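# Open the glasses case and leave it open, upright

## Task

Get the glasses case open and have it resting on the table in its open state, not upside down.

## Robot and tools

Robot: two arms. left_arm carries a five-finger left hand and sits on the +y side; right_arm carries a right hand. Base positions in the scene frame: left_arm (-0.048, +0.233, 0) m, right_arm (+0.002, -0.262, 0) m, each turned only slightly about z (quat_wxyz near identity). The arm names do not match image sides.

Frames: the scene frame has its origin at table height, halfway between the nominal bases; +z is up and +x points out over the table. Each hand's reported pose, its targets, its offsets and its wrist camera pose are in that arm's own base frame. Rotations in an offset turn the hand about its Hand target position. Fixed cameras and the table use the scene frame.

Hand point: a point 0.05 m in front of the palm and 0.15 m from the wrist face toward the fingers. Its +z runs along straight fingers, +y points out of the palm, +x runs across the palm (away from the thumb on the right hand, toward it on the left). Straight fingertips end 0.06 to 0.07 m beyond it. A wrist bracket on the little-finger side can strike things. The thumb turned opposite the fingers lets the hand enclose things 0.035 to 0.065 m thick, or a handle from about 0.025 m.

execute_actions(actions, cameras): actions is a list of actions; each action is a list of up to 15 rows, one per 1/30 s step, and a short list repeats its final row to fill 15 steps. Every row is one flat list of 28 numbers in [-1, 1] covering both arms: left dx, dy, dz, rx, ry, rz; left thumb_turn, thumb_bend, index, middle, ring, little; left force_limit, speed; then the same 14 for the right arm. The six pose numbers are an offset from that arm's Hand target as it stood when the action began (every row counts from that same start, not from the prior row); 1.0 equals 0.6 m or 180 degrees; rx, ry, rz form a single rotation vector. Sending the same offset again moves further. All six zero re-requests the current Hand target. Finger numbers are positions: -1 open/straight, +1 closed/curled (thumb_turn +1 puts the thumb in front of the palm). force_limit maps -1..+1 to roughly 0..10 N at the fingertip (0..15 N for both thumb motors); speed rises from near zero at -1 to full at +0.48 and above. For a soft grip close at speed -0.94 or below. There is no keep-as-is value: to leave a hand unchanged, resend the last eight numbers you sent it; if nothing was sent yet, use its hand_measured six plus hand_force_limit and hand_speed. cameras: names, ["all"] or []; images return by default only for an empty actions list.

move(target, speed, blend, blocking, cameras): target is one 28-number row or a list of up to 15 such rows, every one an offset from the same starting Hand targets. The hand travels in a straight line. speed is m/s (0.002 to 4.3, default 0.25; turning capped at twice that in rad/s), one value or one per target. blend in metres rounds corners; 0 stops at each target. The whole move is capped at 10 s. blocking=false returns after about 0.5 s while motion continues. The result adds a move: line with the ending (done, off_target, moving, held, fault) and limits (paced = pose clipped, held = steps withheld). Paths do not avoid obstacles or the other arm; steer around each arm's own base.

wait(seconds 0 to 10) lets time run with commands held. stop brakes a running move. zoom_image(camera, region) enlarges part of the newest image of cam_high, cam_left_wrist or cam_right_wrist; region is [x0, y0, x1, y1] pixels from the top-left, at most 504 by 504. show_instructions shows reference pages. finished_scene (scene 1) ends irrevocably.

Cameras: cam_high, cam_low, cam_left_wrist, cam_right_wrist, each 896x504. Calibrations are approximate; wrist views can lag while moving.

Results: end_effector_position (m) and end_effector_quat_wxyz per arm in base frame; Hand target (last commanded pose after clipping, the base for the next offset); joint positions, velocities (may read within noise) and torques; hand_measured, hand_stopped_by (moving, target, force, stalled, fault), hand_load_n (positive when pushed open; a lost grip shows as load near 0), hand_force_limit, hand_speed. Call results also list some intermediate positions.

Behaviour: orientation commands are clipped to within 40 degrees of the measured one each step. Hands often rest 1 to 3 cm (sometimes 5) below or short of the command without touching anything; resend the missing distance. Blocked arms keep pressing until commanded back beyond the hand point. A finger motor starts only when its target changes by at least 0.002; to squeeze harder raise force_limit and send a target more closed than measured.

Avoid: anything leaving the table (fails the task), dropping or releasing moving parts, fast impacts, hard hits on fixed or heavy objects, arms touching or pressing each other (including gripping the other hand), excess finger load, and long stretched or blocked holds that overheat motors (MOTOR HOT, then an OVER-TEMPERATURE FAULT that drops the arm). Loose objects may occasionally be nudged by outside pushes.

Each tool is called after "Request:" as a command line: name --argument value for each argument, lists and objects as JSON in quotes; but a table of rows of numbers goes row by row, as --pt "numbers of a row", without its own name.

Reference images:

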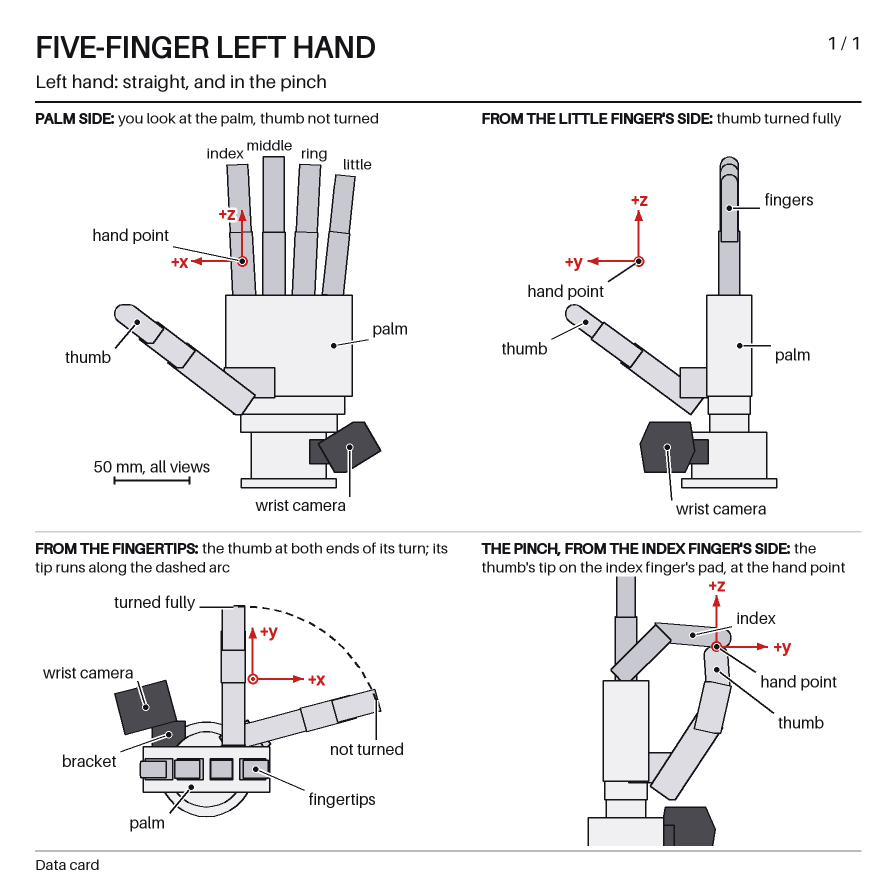

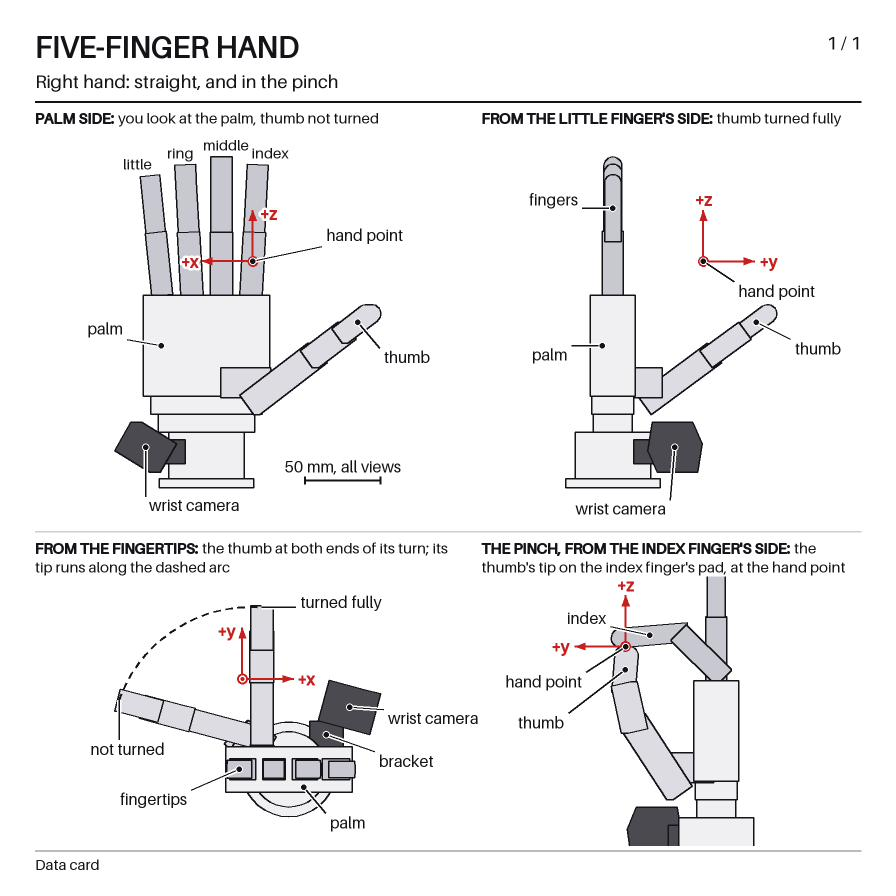

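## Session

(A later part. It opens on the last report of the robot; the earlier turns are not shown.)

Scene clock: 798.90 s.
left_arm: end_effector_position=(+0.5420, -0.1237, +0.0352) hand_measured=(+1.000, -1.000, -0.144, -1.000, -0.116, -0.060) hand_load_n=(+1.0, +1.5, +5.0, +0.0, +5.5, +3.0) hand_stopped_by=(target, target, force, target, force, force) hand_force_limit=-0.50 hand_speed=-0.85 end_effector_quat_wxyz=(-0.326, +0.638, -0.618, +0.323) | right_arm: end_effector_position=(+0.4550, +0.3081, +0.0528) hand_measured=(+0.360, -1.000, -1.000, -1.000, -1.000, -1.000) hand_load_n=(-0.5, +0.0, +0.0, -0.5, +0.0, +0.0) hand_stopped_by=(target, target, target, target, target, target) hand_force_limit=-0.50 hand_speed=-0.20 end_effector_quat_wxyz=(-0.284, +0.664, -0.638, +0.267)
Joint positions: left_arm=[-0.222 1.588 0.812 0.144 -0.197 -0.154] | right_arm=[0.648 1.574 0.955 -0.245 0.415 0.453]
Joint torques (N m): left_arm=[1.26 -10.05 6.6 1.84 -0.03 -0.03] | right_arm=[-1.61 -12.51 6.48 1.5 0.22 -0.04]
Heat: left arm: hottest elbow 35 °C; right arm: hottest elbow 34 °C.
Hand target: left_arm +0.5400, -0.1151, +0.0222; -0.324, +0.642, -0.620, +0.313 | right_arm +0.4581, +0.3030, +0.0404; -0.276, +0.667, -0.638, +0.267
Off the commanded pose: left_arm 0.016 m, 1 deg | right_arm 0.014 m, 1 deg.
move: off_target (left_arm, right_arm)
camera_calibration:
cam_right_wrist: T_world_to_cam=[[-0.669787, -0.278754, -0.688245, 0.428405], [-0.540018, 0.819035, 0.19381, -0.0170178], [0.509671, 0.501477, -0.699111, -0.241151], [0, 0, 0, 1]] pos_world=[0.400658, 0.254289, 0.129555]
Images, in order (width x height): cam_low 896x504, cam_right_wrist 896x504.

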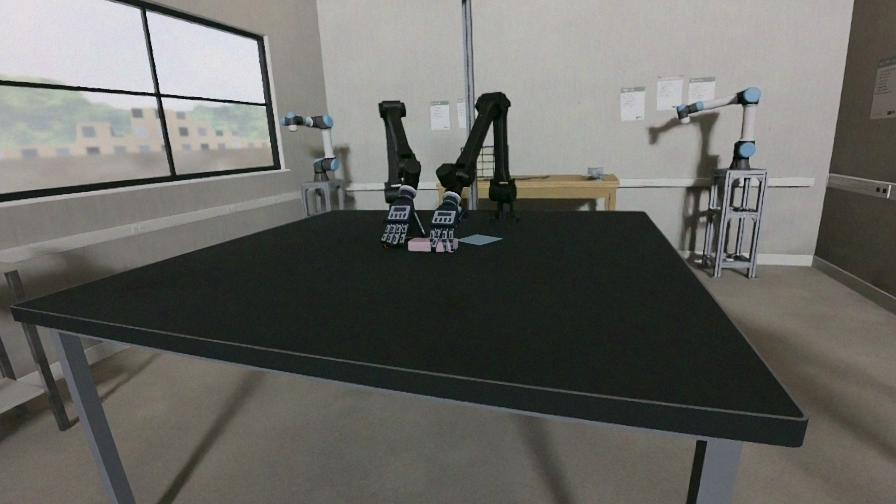

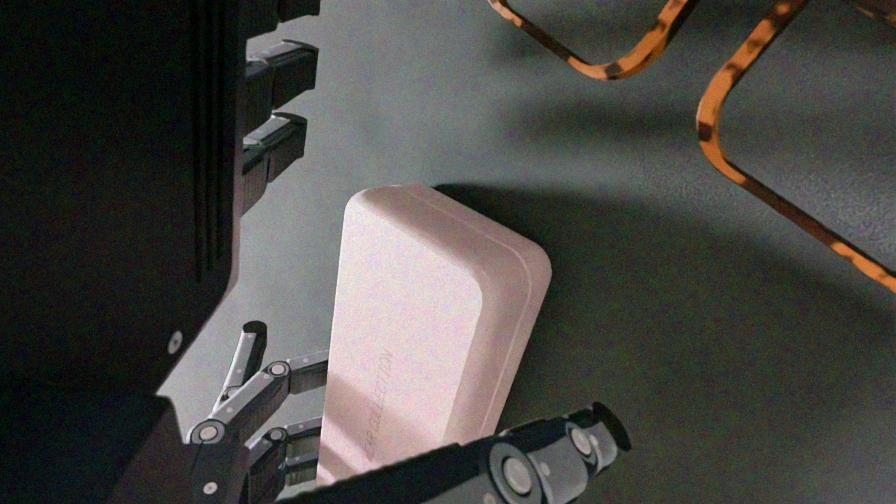

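Request:
move --target '[0.0, 0.0, 0.0, 0.0, 0.0, 0, 1, -1, 0.1, -1, 0.1, 0.1, -0.5, -0.85, 0.028, 0.003, 0.018, 0, 0, 0, 0.36, -1, -1, -1, -1, -1, -0.5, -0.2]' --speed 0.04 --cameras '["cam_right_wrist", "cam_left_wrist"]'

Request:
zoom_image --camera "cam_right_wrist" --region '[400, 200, 700, 500]'

Scene clock: 804.43 s.
left_arm: end_effector_position=(+0.5420, -0.1237, +0.0352) hand_measured=(+1.000, -1.000, -0.144, -1.000, -0.116, -0.060) hand_load_n=(+0.5, +1.5, +5.0, +0.0, +6.0, +3.5) hand_stopped_by=(target, target, force, target, force, force) hand_force_limit=-0.50 hand_speed=-0.85 end_effector_quat_wxyz=(-0.326, +0.638, -0.618, +0.323) | right_arm: end_effector_position=(+0.4600, +0.3032, +0.0487) hand_measured=(+0.360, -1.000, -1.000, -1.000, -1.000, -1.000) hand_load_n=(+0.0, +0.0, +0.0, +0.0, +0.0, +0.0) hand_stopped_by=(target, target, target, target, target, target) hand_force_limit=-0.50 hand_speed=-0.20 end_effector_quat_wxyz=(-0.277, +0.668, -0.637, +0.265)
Joint positions: left_arm=[-0.222 1.588 0.812 0.144 -0.197 -0.154] | right_arm=[0.633 1.588 0.966 -0.253 0.403 0.437]
Joint torques (N m): left_arm=[1.26 -10.11 6.6 1.84 -0.02 -0.03] | right_arm=[-1.61 -13.27 9.87 0.94 0.2 -0.08]
Heat: left arm: hottest elbow 35 °C; right arm: hottest elbow 34 °C.
Hand target: left_arm +0.5400, -0.1151, +0.0222; -0.324, +0.642, -0.620, +0.313 | right_arm +0.4749, +0.3049, +0.0512; -0.276, +0.667, -0.638, +0.267
Off the commanded pose: left_arm 0.016 m, 1 deg | right_arm 0.015 m, 0 deg.
move: off_target (left_arm, right_arm)
camera_calibration:
cam_left_wrist: T_world_to_cam=[[0.578296, -0.29005, 0.762526, -0.368353], [-0.516322, -0.853784, 0.0668137, 0.17857], [0.631653, -0.432347, -0.643499, -0.25541], [0, 0, 0, 1]] pos_world=[0.466547, -0.0648058, 0.104592]
cam_right_wrist: T_world_to_cam=[[-0.678116, -0.287381, -0.676439, 0.433429], [-0.539445, 0.819714, 0.192532, -0.00992091], [0.499157, 0.495461, -0.710887, -0.236883], [0, 0, 0, 1]] pos_world=[0.406805, 0.250058, 0.126702]
Images, in order (width x height): cam_left_wrist 896x504, cam_right_wrist 896x504.

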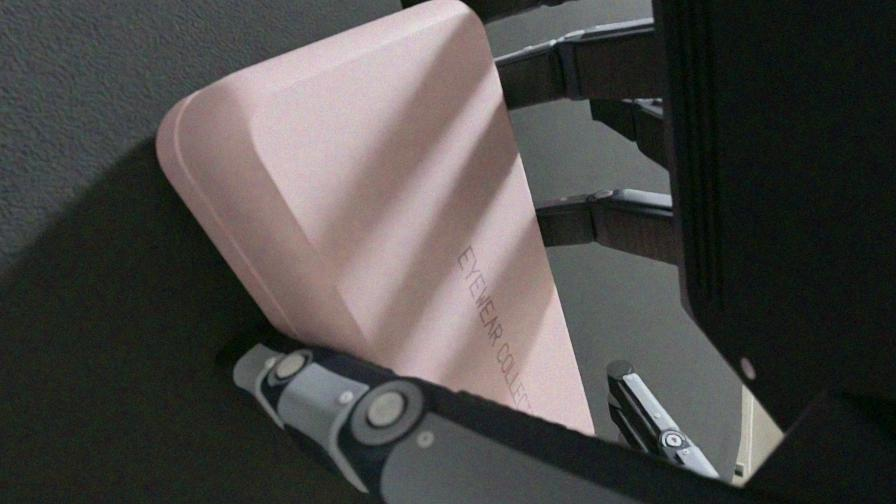

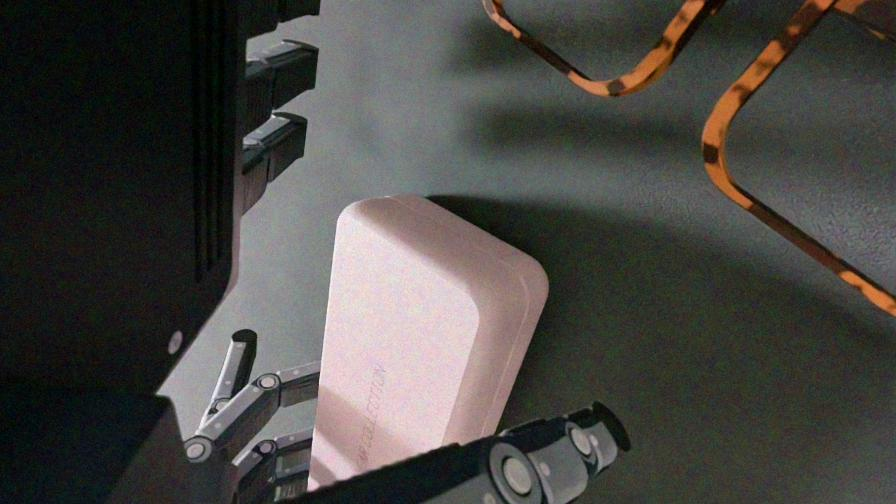

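Scaled by 1.680.

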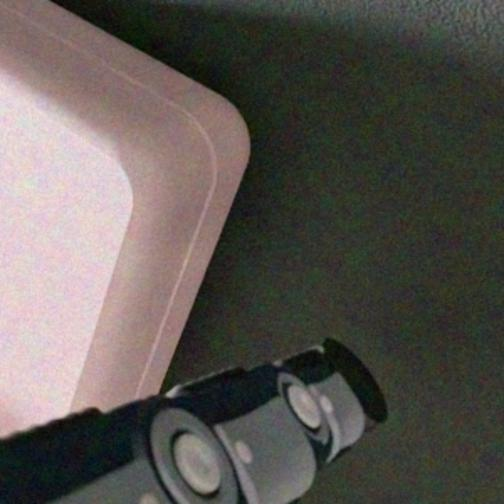

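Request:
move --target '[0.0, 0.0, 0.0, 0.0, 0.0, 0, 1, -1, 0.1, -1, 0.1, 0.1, -0.5, -0.85, 0.025, 0.012, 0.010, 0, 0, 0, 0.36, -1, -1, -1, -1, -1, -0.5, -0.2]' --speed 0.04 --cameras '["cam_right_wrist", "cam_left_wrist"]'

Request:
zoom_image --camera "cam_right_wrist" --region '[400, 200, 700, 500]'

Scene clock: 810.23 s.
left_arm: end_effector_position=(+0.5420, -0.1237, +0.0352) hand_measured=(+1.000, -1.000, -0.144, -1.000, -0.116, -0.060) hand_load_n=(+1.0, +1.5, +5.0, -0.5, +5.5, +3.5) hand_stopped_by=(target, target, force, target, force, force) hand_force_limit=-0.50 hand_speed=-0.85 end_effector_quat_wxyz=(-0.326, +0.638, -0.618, +0.323) | right_arm: end_effector_position=(+0.4744, +0.3107, +0.0553) hand_measured=(+0.360, -1.000, -1.000, -1.000, -1.000, -1.000) hand_load_n=(+0.0, +0.0, +0.0, +0.0, +0.0, +0.0) hand_stopped_by=(target, target, target, target, target, target) hand_force_limit=-0.50 hand_speed=-0.20 end_effector_quat_wxyz=(-0.277, +0.668, -0.637, +0.265)
Joint positions: left_arm=[-0.222 1.588 0.812 0.144 -0.197 -0.154] | right_arm=[0.627 1.614 1.019 -0.277 0.399 0.432]
Joint torques (N m): left_arm=[1.26 -10.05 6.58 1.85 -0.02 -0.03] | right_arm=[-0.97 -13.68 10.14 0.72 0.2 -0.06]
Heat: left arm: hottest elbow 35 °C; right arm: hottest elbow 34 °C.
Hand target: left_arm +0.5400, -0.1151, +0.0222; -0.324, +0.642, -0.620, +0.313 | right_arm +0.4900, +0.3120, +0.0572; -0.276, +0.667, -0.639, +0.267
Off the commanded pose: left_arm 0.016 m, 1 deg | right_arm 0.016 m, 0 deg.
move: off_target (left_arm, right_arm)
camera_calibration:
cam_left_wrist: T_world_to_cam=[[0.578296, -0.29005, 0.762526, -0.368353], [-0.516322, -0.853784, 0.0668137, 0.17857], [0.631653, -0.432347, -0.643499, -0.25541], [0, 0, 0, 1]] pos_world=[0.466547, -0.0648058, 0.104592]
cam_right_wrist: T_world_to_cam=[[-0.677764, -0.287642, -0.676682, 0.449698], [-0.540001, 0.819335, 0.192584, -0.0092297], [0.499034, 0.495935, -0.710643, -0.243269], [0, 0, 0, 1]] pos_world=[0.421204, 0.25756, 0.133203]
Images, in order (width x height): cam_left_wrist 896x504, cam_right_wrist 896x504.

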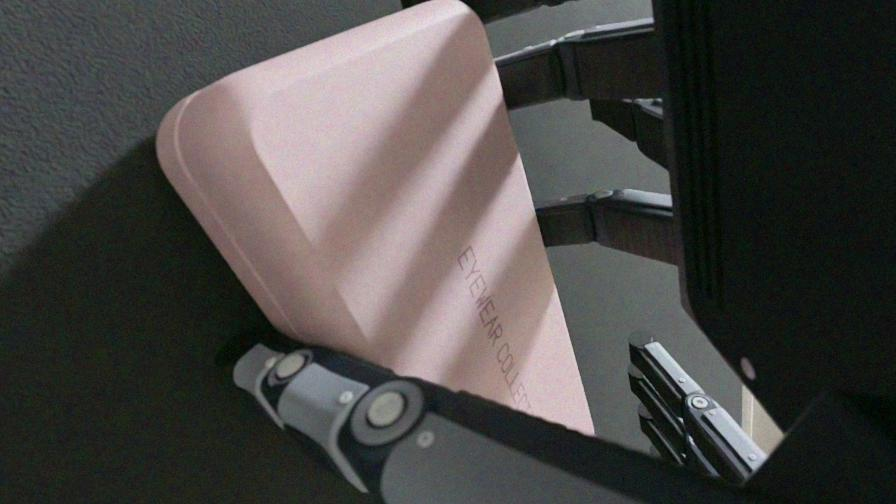

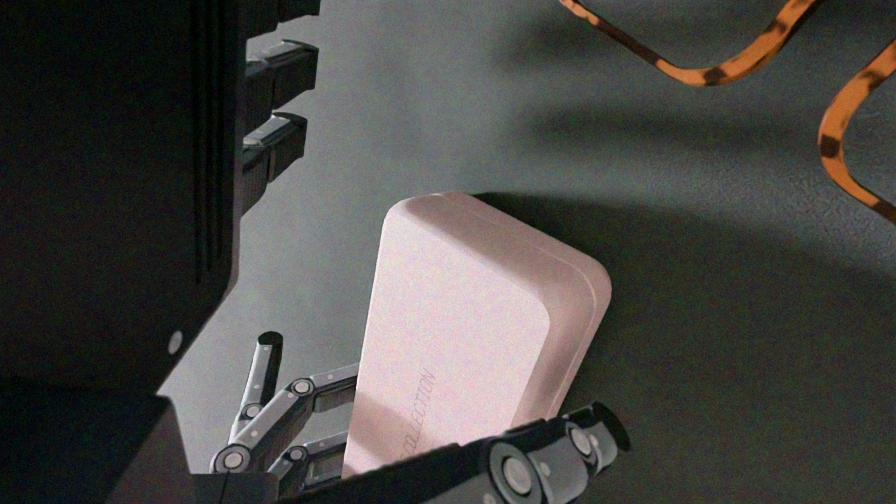

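Scaled by 1.680.

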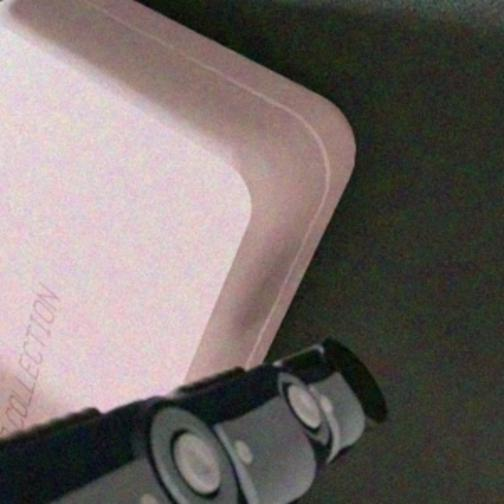

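Request:
move --target '[0.0, 0.0, 0.0, 0.0, 0.0, 0, 1, -1, 0.1, -1, 0.1, 0.1, -0.5, -0.85, 0.022, 0.002, 0.002, 0, 0, 0, 0.36, -1, -1, -1, -1, -1, -0.5, -0.2]' --speed 0.04 --cameras '["cam_right_wrist", "cam_left_wrist"]'

Request:
zoom_image --camera "cam_right_wrist" --region '[400, 200, 700, 500]'

Scene clock: 814.73 s.
left_arm: end_effector_position=(+0.5420, -0.1237, +0.0352) hand_measured=(+1.000, -1.000, -0.144, -1.000, -0.116, -0.060) hand_load_n=(+1.5, +1.5, +5.0, +0.0, +6.0, +3.5) hand_stopped_by=(target, target, force, target, force, force) hand_force_limit=-0.50 hand_speed=-0.85 end_effector_quat_wxyz=(-0.326, +0.638, -0.618, +0.323) | right_arm: end_effector_position=(+0.4868, +0.3124, +0.0572) hand_measured=(+0.360, -1.000, -1.000, -1.000, -1.000, -1.000) hand_load_n=(-0.5, +0.0, +0.0, +0.0, +0.0, +0.0) hand_stopped_by=(target, target, target, target, target, target) hand_force_limit=-0.50 hand_speed=-0.20 end_effector_quat_wxyz=(-0.277, +0.669, -0.637, +0.264)
Joint positions: left_arm=[-0.222 1.588 0.812 0.144 -0.197 -0.154] | right_arm=[0.614 1.636 1.053 -0.285 0.389 0.421]
Joint torques (N m): left_arm=[1.26 -10.11 6.57 1.84 -0.03 -0.03] | right_arm=[-0.97 -13.45 10.07 0.79 0.26 -0.12]
Heat: left arm: hottest elbow 35 °C; right arm: hottest elbow 35 °C.
Hand target: left_arm +0.5400, -0.1151, +0.0222; -0.324, +0.642, -0.620, +0.313 | right_arm +0.5031, +0.3133, +0.0586; -0.276, +0.667, -0.638, +0.267
Off the commanded pose: left_arm 0.016 m, 1 deg | right_arm 0.016 m, 1 deg.
move: off_target (left_arm, right_arm)
camera_calibration:
cam_left_wrist: T_world_to_cam=[[0.578296, -0.29005, 0.762526, -0.368353], [-0.516322, -0.853784, 0.0668137, 0.17857], [0.631653, -0.432347, -0.643499, -0.25541], [0, 0, 0, 1]] pos_world=[0.466547, -0.0648058, 0.104592]
cam_right_wrist: T_world_to_cam=[[-0.677716, -0.288325, -0.676439, 0.460076], [-0.541139, 0.81841, 0.193322, -0.00346748], [0.497865, 0.497065, -0.710673, -0.248611], [0, 0, 0, 1]] pos_world=[0.433699, 0.259065, 0.135203]
Images, in order (width x height): cam_left_wrist 896x504, cam_right_wrist 896x504.

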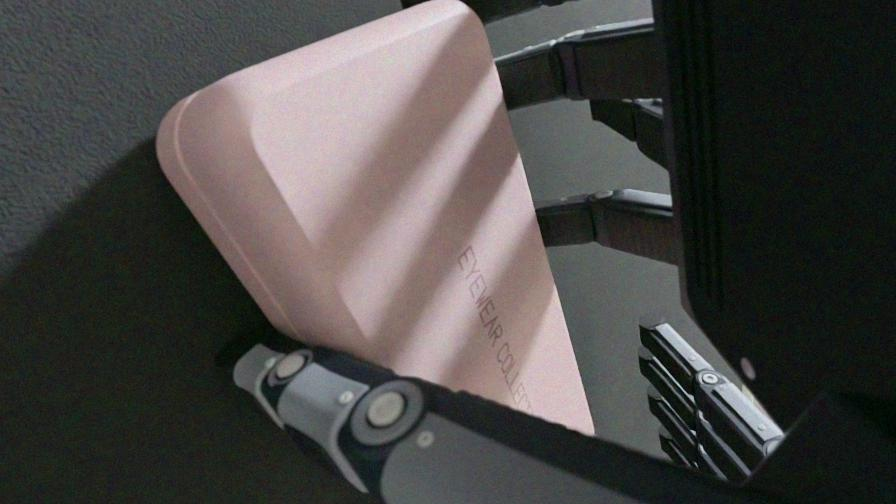

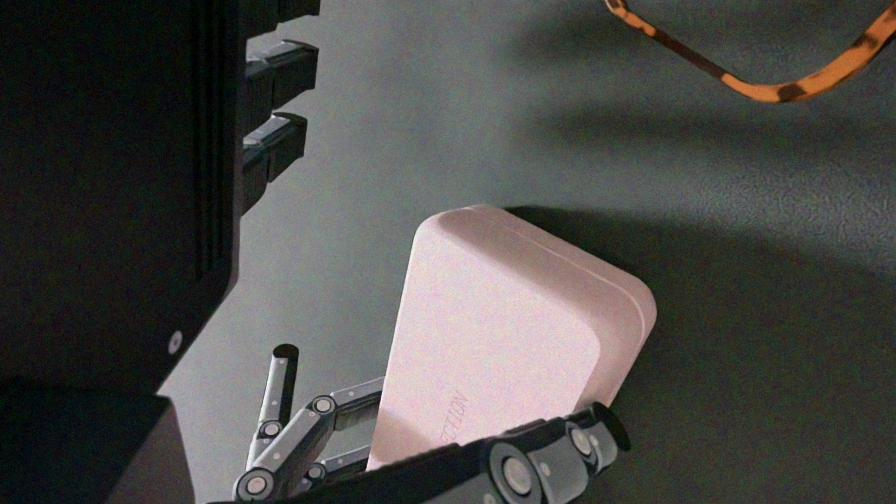

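Scaled by 1.680.

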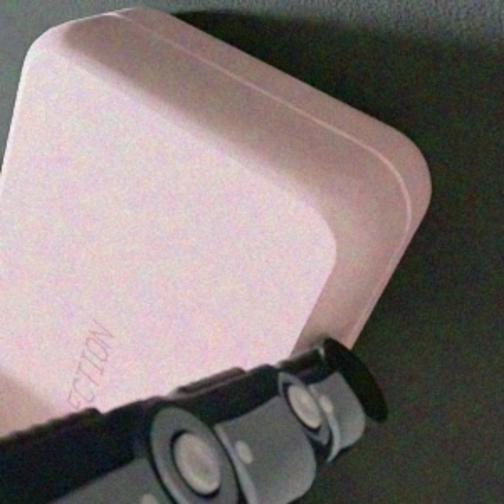

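Request:
move --target '[0.0, 0.0, 0.0, 0.0, 0.0, 0, 1, -1, 0.1, -1, 0.1, 0.1, -0.5, -0.85, 0, 0, 0, 0, 0, 0, 0.36, -0.4, -1, -1, -1, -1, -0.4, -0.85]' --speed 0.04 --cameras '["cam_right_wrist", "cam_left_wrist", "cam_low"]'

Request:
zoom_image --camera "cam_right_wrist" --region '[400, 200, 700, 500]'

Scene clock: 821.07 s.
left_arm: end_effector_position=(+0.5421, -0.1235, +0.0352) hand_measured=(+1.000, -1.000, -0.144, -1.000, -0.116, -0.060) hand_load_n=(+1.5, +1.5, +5.5, -0.5, +5.5, +3.0) hand_stopped_by=(target, target, force, target, force, force) hand_force_limit=-0.50 hand_speed=-0.85 end_effector_quat_wxyz=(-0.326, +0.639, -0.618, +0.323) | right_arm: end_effector_position=(+0.4855, +0.3127, +0.0564) hand_measured=(+0.360, -0.968, -1.000, -1.000, -1.000, -1.000) hand_load_n=(+0.0, +4.0, -0.5, +0.0, +0.0, +0.0) hand_stopped_by=(target, force, target, target, target, target) hand_force_limit=-0.40 hand_speed=-0.85 end_effector_quat_wxyz=(-0.276, +0.671, -0.636, +0.262)
Joint positions: left_arm=[-0.222 1.588 0.812 0.144 -0.197 -0.154] | right_arm=[0.614 1.637 1.053 -0.289 0.384 0.42]
Joint torques (N m): left_arm=[1.32 -10.11 6.6 1.85 -0.03 -0.03] | right_arm=[-1.85 -13.27 10.18 0.94 0.46 -0.01]
Heat: left arm: hottest elbow 35 °C; right arm: hottest elbow 35 °C.
Hand target: left_arm +0.5401, -0.1150, +0.0222; -0.324, +0.643, -0.620, +0.313 | right_arm +0.5030, +0.3133, +0.0583; -0.276, +0.667, -0.639, +0.267
Off the commanded pose: left_arm 0.016 m, 1 deg | right_arm 0.018 m, 1 deg.
move: off_target (left_arm, right_arm)
camera_calibration:
cam_left_wrist: T_world_to_cam=[[0.578378, -0.289827, 0.762548, -0.368321], [-0.516016, -0.853969, 0.0668143, 0.178585], [0.631828, -0.43213, -0.643473, -0.255394], [0, 0, 0, 1]] pos_world=[0.466547, -0.0646063, 0.104592]
cam_right_wrist: T_world_to_cam=[[-0.680257, -0.290669, -0.672876, 0.460497], [-0.543315, 0.816158, 0.19671, -0.00271064], [0.491996, 0.499397, -0.713122, -0.246518], [0, 0, 0, 1]] pos_world=[0.433069, 0.259175, 0.134593]
Images, in order (width x height): cam_low 896x504, cam_left_wrist 896x504, cam_right_wrist 896x504.

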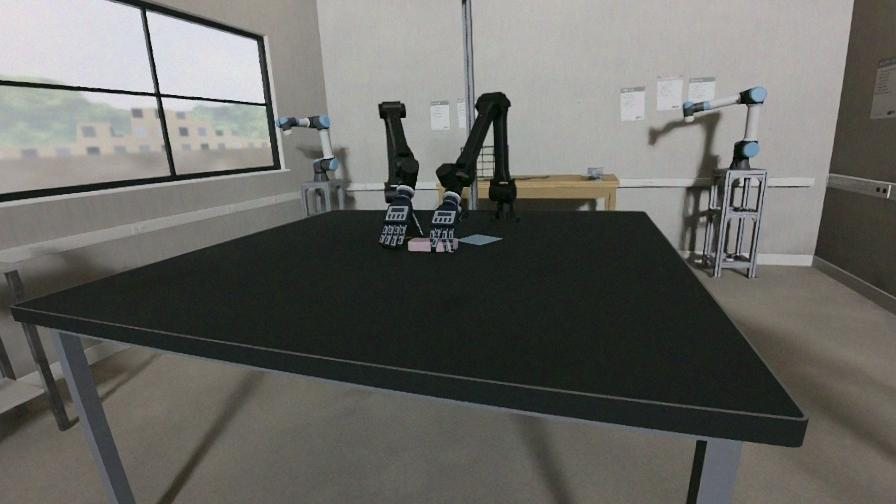

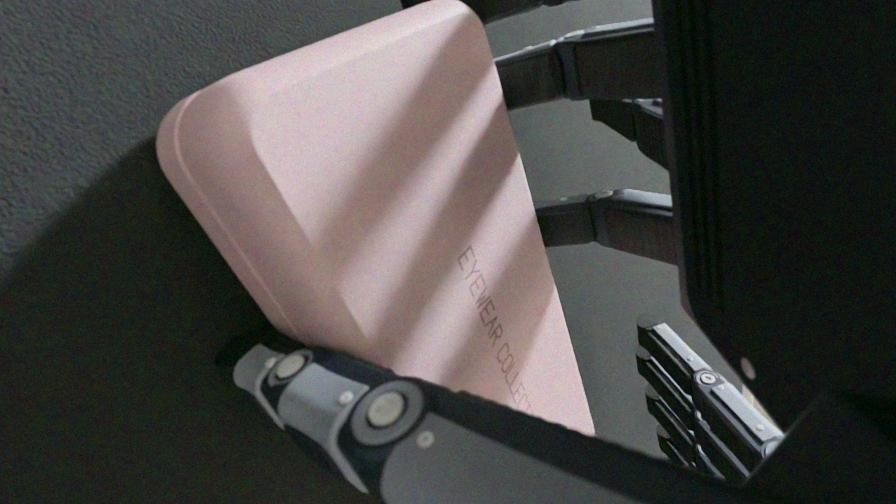

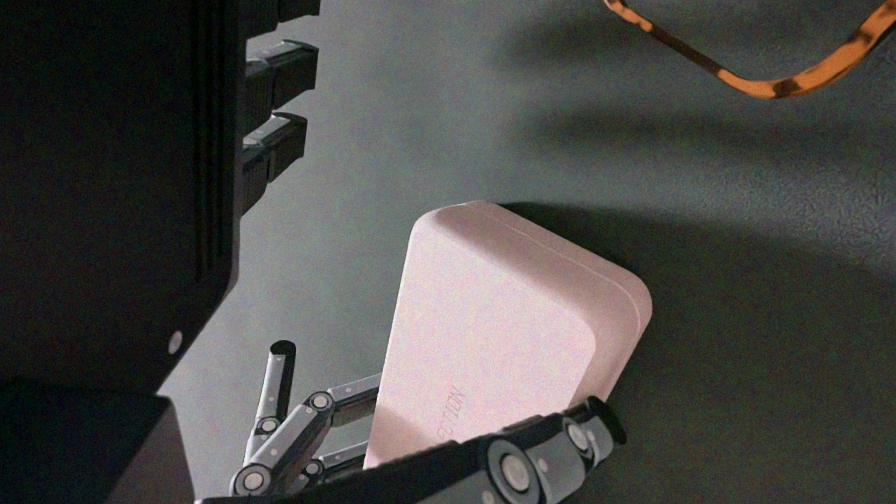

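Scaled by 1.680.

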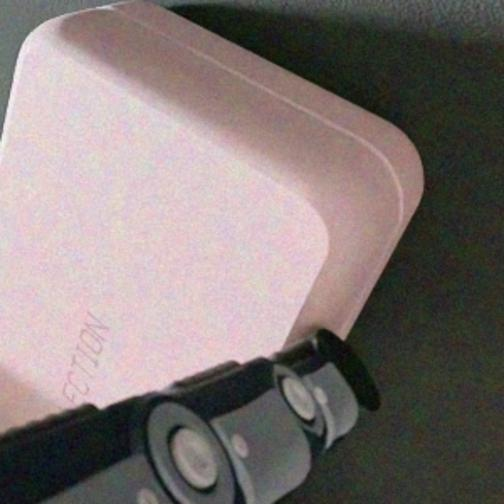

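Request:
move --target '[0.0, 0.0, 0.0, 0.0, 0.0, 0, 1, -1, 0.1, -1, 0.1, 0.1, -0.5, -0.85, 0, 0, 0.035, 0, 0, 0, 0.36, -0.4, -1, -1, -1, -1, -0.4, -0.85]' --speed 0.04 --cameras '["cam_right_wrist", "cam_left_wrist", "cam_low"]'

Request:
zoom_image --camera "cam_right_wrist" --region '[400, 200, 700, 500]'

Scene clock: 825.50 s.
left_arm: end_effector_position=(+0.5421, -0.1235, +0.0352) hand_measured=(+1.000, -1.000, -0.144, -1.000, -0.116, -0.060) hand_load_n=(+1.0, +1.0, +5.5, +0.0, +5.5, +3.0) hand_stopped_by=(target, target, force, target, force, force) hand_force_limit=-0.50 hand_speed=-0.85 end_effector_quat_wxyz=(-0.326, +0.639, -0.618, +0.323) | right_arm: end_effector_position=(+0.4854, +0.3120, +0.0614) hand_measured=(+0.360, -0.968, -1.000, -1.000, -1.000, -1.000) hand_load_n=(+0.0, +0.0, +0.0, -0.5, +0.0, +0.0) hand_stopped_by=(target, force, target, target, target, target) hand_force_limit=-0.40 hand_speed=-0.85 end_effector_quat_wxyz=(-0.265, +0.675, -0.637, +0.261)
Joint positions: left_arm=[-0.222 1.588 0.812 0.144 -0.197 -0.154] | right_arm=[0.614 1.637 1.08 -0.34 0.386 0.42]
Joint torques (N m): left_arm=[1.26 -10.11 6.6 1.85 -0.03 -0.03] | right_arm=[-1.49 -16.09 10.24 0.75 0.44 -0.1]
Heat: left arm: hottest elbow 35 °C; right arm: hottest elbow 36 °C.
Hand target: left_arm +0.5401, -0.1150, +0.0222; -0.324, +0.643, -0.620, +0.313 | right_arm +0.5030, +0.3133, +0.0793; -0.276, +0.667, -0.638, +0.267
Off the commanded pose: left_arm 0.016 m, 1 deg | right_arm 0.025 m, 2 deg.
move: off_target (left_arm, right_arm)
camera_calibration:
cam_left_wrist: T_world_to_cam=[[0.578378, -0.289827, 0.762548, -0.368321], [-0.516016, -0.853969, 0.0668143, 0.178585], [0.631828, -0.43213, -0.643473, -0.255394], [0, 0, 0, 1]] pos_world=[0.466547, -0.0646063, 0.104592]
cam_right_wrist: T_world_to_cam=[[-0.693391, -0.300484, -0.654918, 0.471961], [-0.538593, 0.819917, 0.194046, -0.00652043], [0.478671, 0.487285, -0.730361, -0.231182], [0, 0, 0, 1]] pos_world=[0.434402, 0.259814, 0.141514]
Images, in order (width x height): cam_low 896x504, cam_left_wrist 896x504, cam_right_wrist 896x504.

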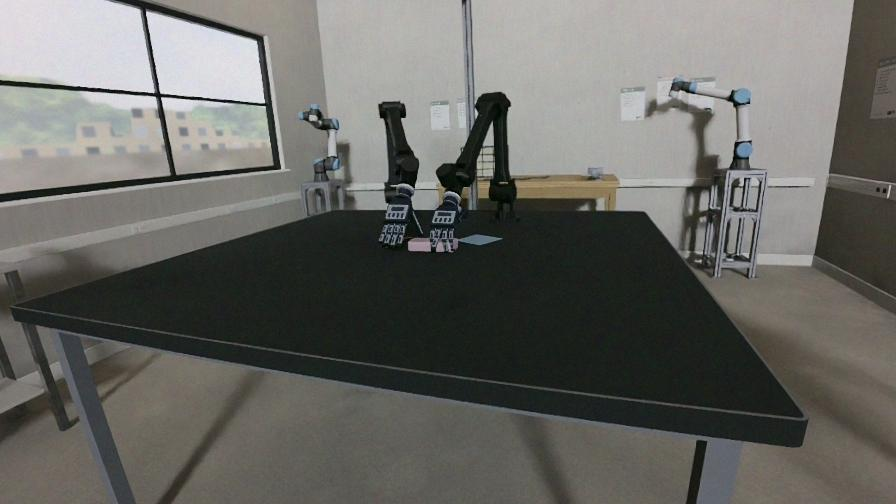

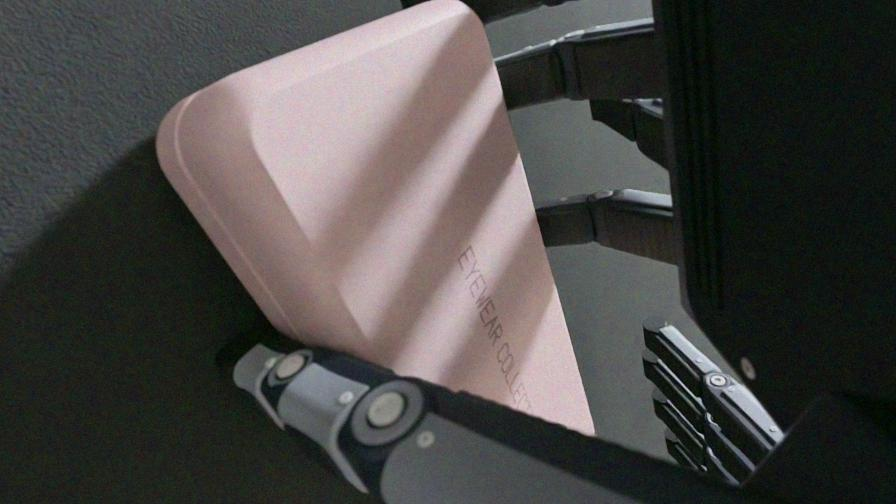

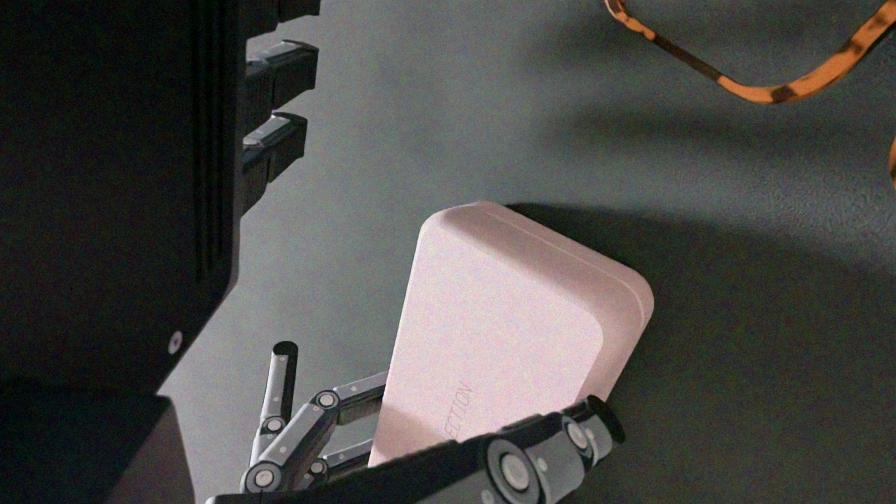

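Scaled by 1.680.

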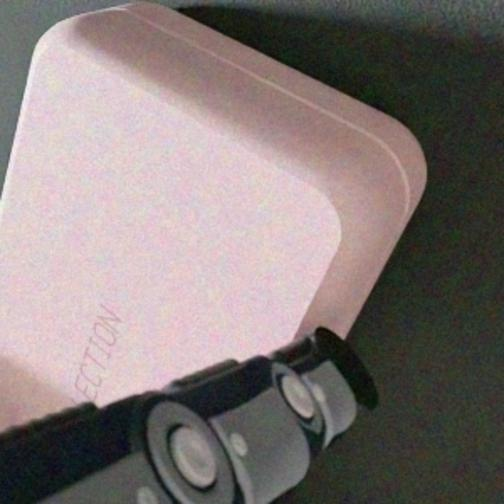

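Request:
move --pt "0.0 0.0 0.0 0.0 0.0 0 1 -1 0.1 -1 0.1 0.1 -0.5 -0.85 0 0 -0.046 0 0 0 0.36 -0.96 -1 -1 -1 -1 -0.4 -0.85" --pt "0.0 0.0 0.0 0.0 0.0 0 1 -1 0.1 -1 0.1 0.1 -0.5 -0.85 0.008 0 -0.046 0 0 0 0.36 -0.3 -1 -1 -1 -1 -0.05 -0.85" --speed 0.04 --cameras '["cam_right_wrist", "cam_left_wrist"]'

Request:
zoom_image --camera "cam_right_wrist" --region '[400, 200, 700, 500]'

Scene clock: 841.90 s.
left_arm: end_effector_position=(+0.5421, -0.1235, +0.0352) hand_measured=(+1.000, -1.000, -0.144, -1.000, -0.116, -0.060) hand_load_n=(+1.5, +1.5, +5.5, +0.0, +6.0, +3.0) hand_stopped_by=(target, target, force, target, force, force) hand_force_limit=-0.50 hand_speed=-0.85 end_effector_quat_wxyz=(-0.326, +0.639, -0.618, +0.323) | right_arm: end_effector_position=(+0.4953, +0.3183, +0.0606) hand_measured=(+0.360, -0.300, -1.000, -1.000, -1.000, -1.000) hand_load_n=(+0.5, +0.5, +0.0, +0.0, +0.0, +0.0) hand_stopped_by=(target, target, target, target, target, target) hand_force_limit=-0.05 hand_speed=-0.85 end_effector_quat_wxyz=(-0.283, +0.668, -0.636, +0.263)
Joint positions: left_arm=[-0.222 1.588 0.812 0.144 -0.197 -0.154] | right_arm=[0.612 1.652 1.08 -0.286 0.381 0.419]
Joint torques (N m): left_arm=[1.32 -10.17 6.6 1.84 -0.03 -0.03] | right_arm=[-1.85 -13.22 8.51 1.47 0.49 -0.09]
Heat: left arm: hottest elbow 35 °C; right arm: hottest elbow 35 °C.
Hand target: left_arm +0.5401, -0.1150, +0.0222; -0.324, +0.643, -0.620, +0.313 | right_arm +0.5079, +0.3132, +0.0518; -0.276, +0.667, -0.638, +0.267
Off the commanded pose: left_arm 0.016 m, 1 deg | right_arm 0.016 m, 1 deg.
move: off_target (left_arm, right_arm); target 2's new numbers were sent with right_arm's hand 0.017 m and 1 deg from that target
camera_calibration:
cam_left_wrist: T_world_to_cam=[[0.578378, -0.289827, 0.762548, -0.368321], [-0.516016, -0.853969, 0.0668143, 0.178585], [0.631828, -0.43213, -0.643473, -0.255394], [0, 0, 0, 1]] pos_world=[0.466547, -0.0646063, 0.104592]
cam_right_wrist: T_world_to_cam=[[-0.673351, -0.284075, -0.682569, 0.466736], [-0.545011, 0.814557, 0.198644, -0.00161221], [0.499562, 0.505764, -0.703307, -0.257444], [0, 0, 0, 1]] pos_world=[0.442007, 0.264107, 0.137837]
Images, in order (width x height): cam_left_wrist 896x504, cam_right_wrist 896x504.

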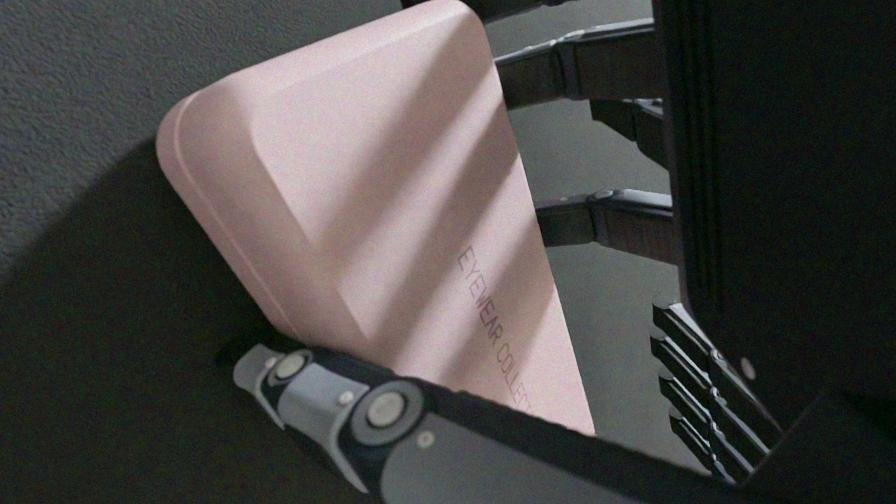

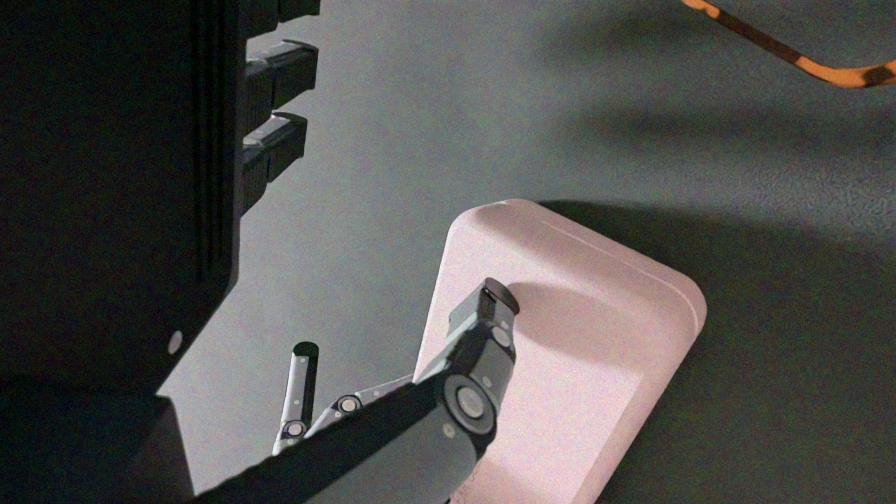

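Scaled by 1.680.

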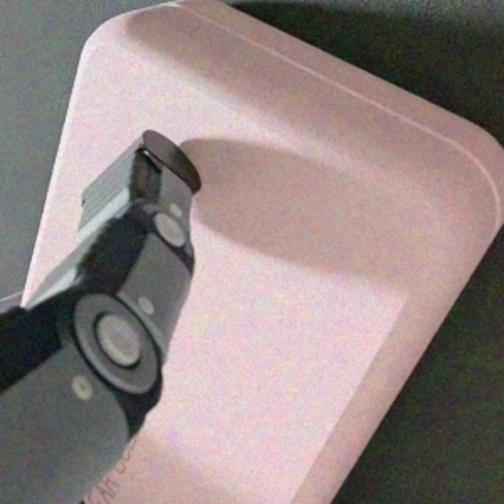

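Request:
move --pt "0.0 0.0 0.0 0.0 0.0 0 1 -1 0.1 -1 0.1 0.1 -0.5 -0.85 0 0 0.0 0 0 0 0.36 -1 -1 -1 -1 -1 -0.4 -0.5" --pt "0.0 0.0 0.0 0.0 0.0 0 1 -1 0.1 -1 0.1 0.1 -0.5 -0.85 -0.06 0 0.0 0 0 0 0.36 -1 -1 -1 -1 -1 -0.4 -0.5" --pt "0.0 0.0 0.0 0.0 0.0 0 1 -1 0.1 -1 0.1 0.1 -0.5 -0.85 -0.06 0 -0.03 0 0 0 0.36 -1 -1 -1 -1 -1 -0.4 -0.5" --speed 0.05 --cameras '["cam_right_wrist", "cam_left_wrist", "cam_low"]'

Request:
zoom_image --camera "cam_right_wrist" --region '[400, 200, 700, 500]'

Request:
zoom_image --camera "cam_low" --region '[370, 180, 480, 260]'

Scene clock: 853.07 s.
left_arm: end_effector_position=(+0.5421, -0.1235, +0.0352) hand_measured=(+1.000, -1.000, -0.144, -1.000, -0.116, -0.060) hand_load_n=(+1.5, +1.5, +5.5, +0.0, +5.5, +3.0) hand_stopped_by=(target, target, force, target, force, force) hand_force_limit=-0.50 hand_speed=-0.85 end_effector_quat_wxyz=(-0.326, +0.639, -0.618, +0.323) | right_arm: end_effector_position=(+0.4760, +0.3073, +0.0467) hand_measured=(+0.360, -1.000, -1.000, -1.000, -1.000, -1.000) hand_load_n=(+0.0, +0.0, +0.0, +0.0, +0.0, +0.0) hand_stopped_by=(target, target, target, target, target, target) hand_force_limit=-0.40 hand_speed=-0.50 end_effector_quat_wxyz=(-0.280, +0.662, -0.640, +0.270)
Joint positions: left_arm=[-0.222 1.588 0.812 0.144 -0.197 -0.154] | right_arm=[0.624 1.624 0.999 -0.238 0.41 0.437]
Joint torques (N m): left_arm=[1.26 -10.05 6.6 1.85 -0.03 -0.03] | right_arm=[0.32 -13.74 6.5 1.57 0.41 0.07]
Heat: left arm: hottest elbow 35 °C; right arm: hottest elbow 35 °C.
Hand target: left_arm +0.5401, -0.1150, +0.0222; -0.324, +0.643, -0.620, +0.313 | right_arm +0.4719, +0.3132, +0.0337; -0.276, +0.667, -0.639, +0.267
Off the commanded pose: left_arm 0.016 m, 1 deg | right_arm 0.015 m, 1 deg.
move: off_target (left_arm, right_arm)
camera_calibration:
cam_left_wrist: T_world_to_cam=[[0.578378, -0.289827, 0.762548, -0.368321], [-0.516016, -0.853969, 0.0668143, 0.178585], [0.631828, -0.43213, -0.643473, -0.255394], [0, 0, 0, 1]] pos_world=[0.466547, -0.0646063, 0.104592]
cam_right_wrist: T_world_to_cam=[[-0.672977, -0.277622, -0.685586, 0.438997], [-0.531747, 0.825878, 0.187535, -0.00969828], [0.514147, 0.490765, -0.703422, -0.254407], [0, 0, 0, 1]] pos_world=[0.42108, 0.254739, 0.123834]
Images, in order (width x height): cam_low 896x504, cam_left_wrist 896x504, cam_right_wrist 896x504.

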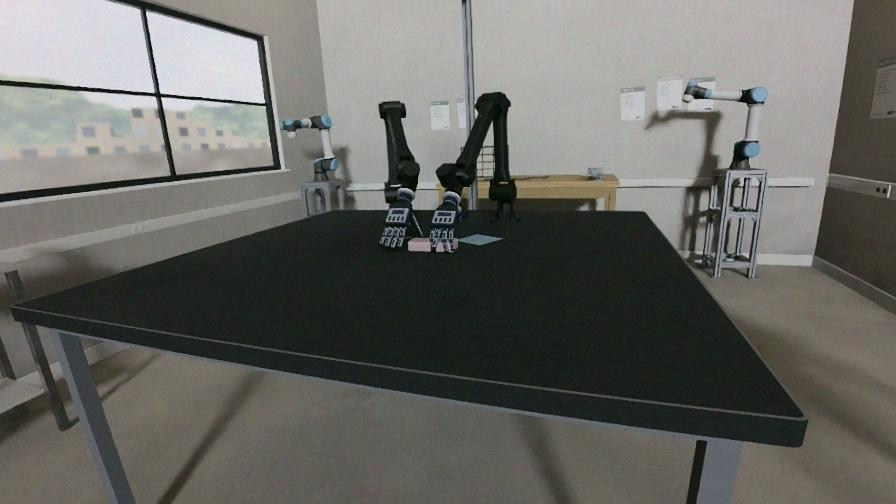

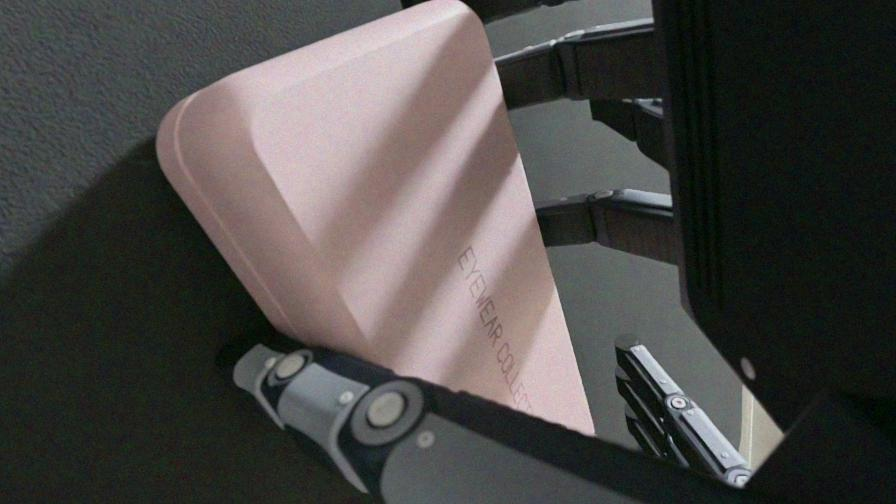

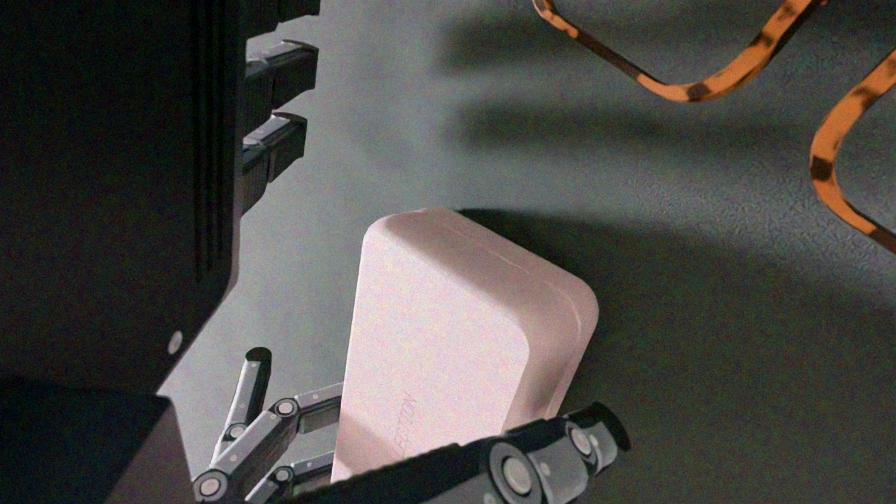

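Scaled by 1.680.

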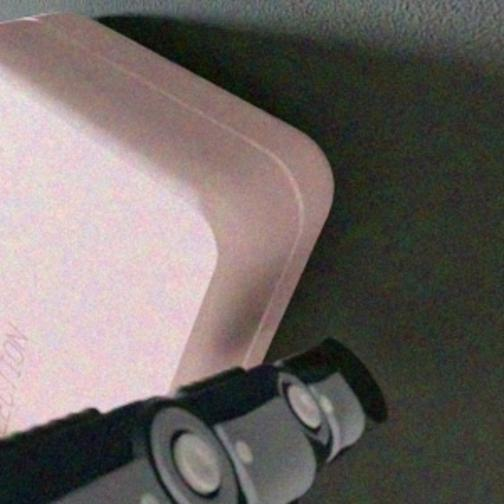

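Scaled by 4.582.

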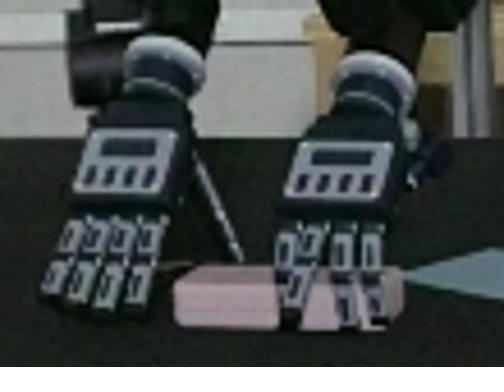

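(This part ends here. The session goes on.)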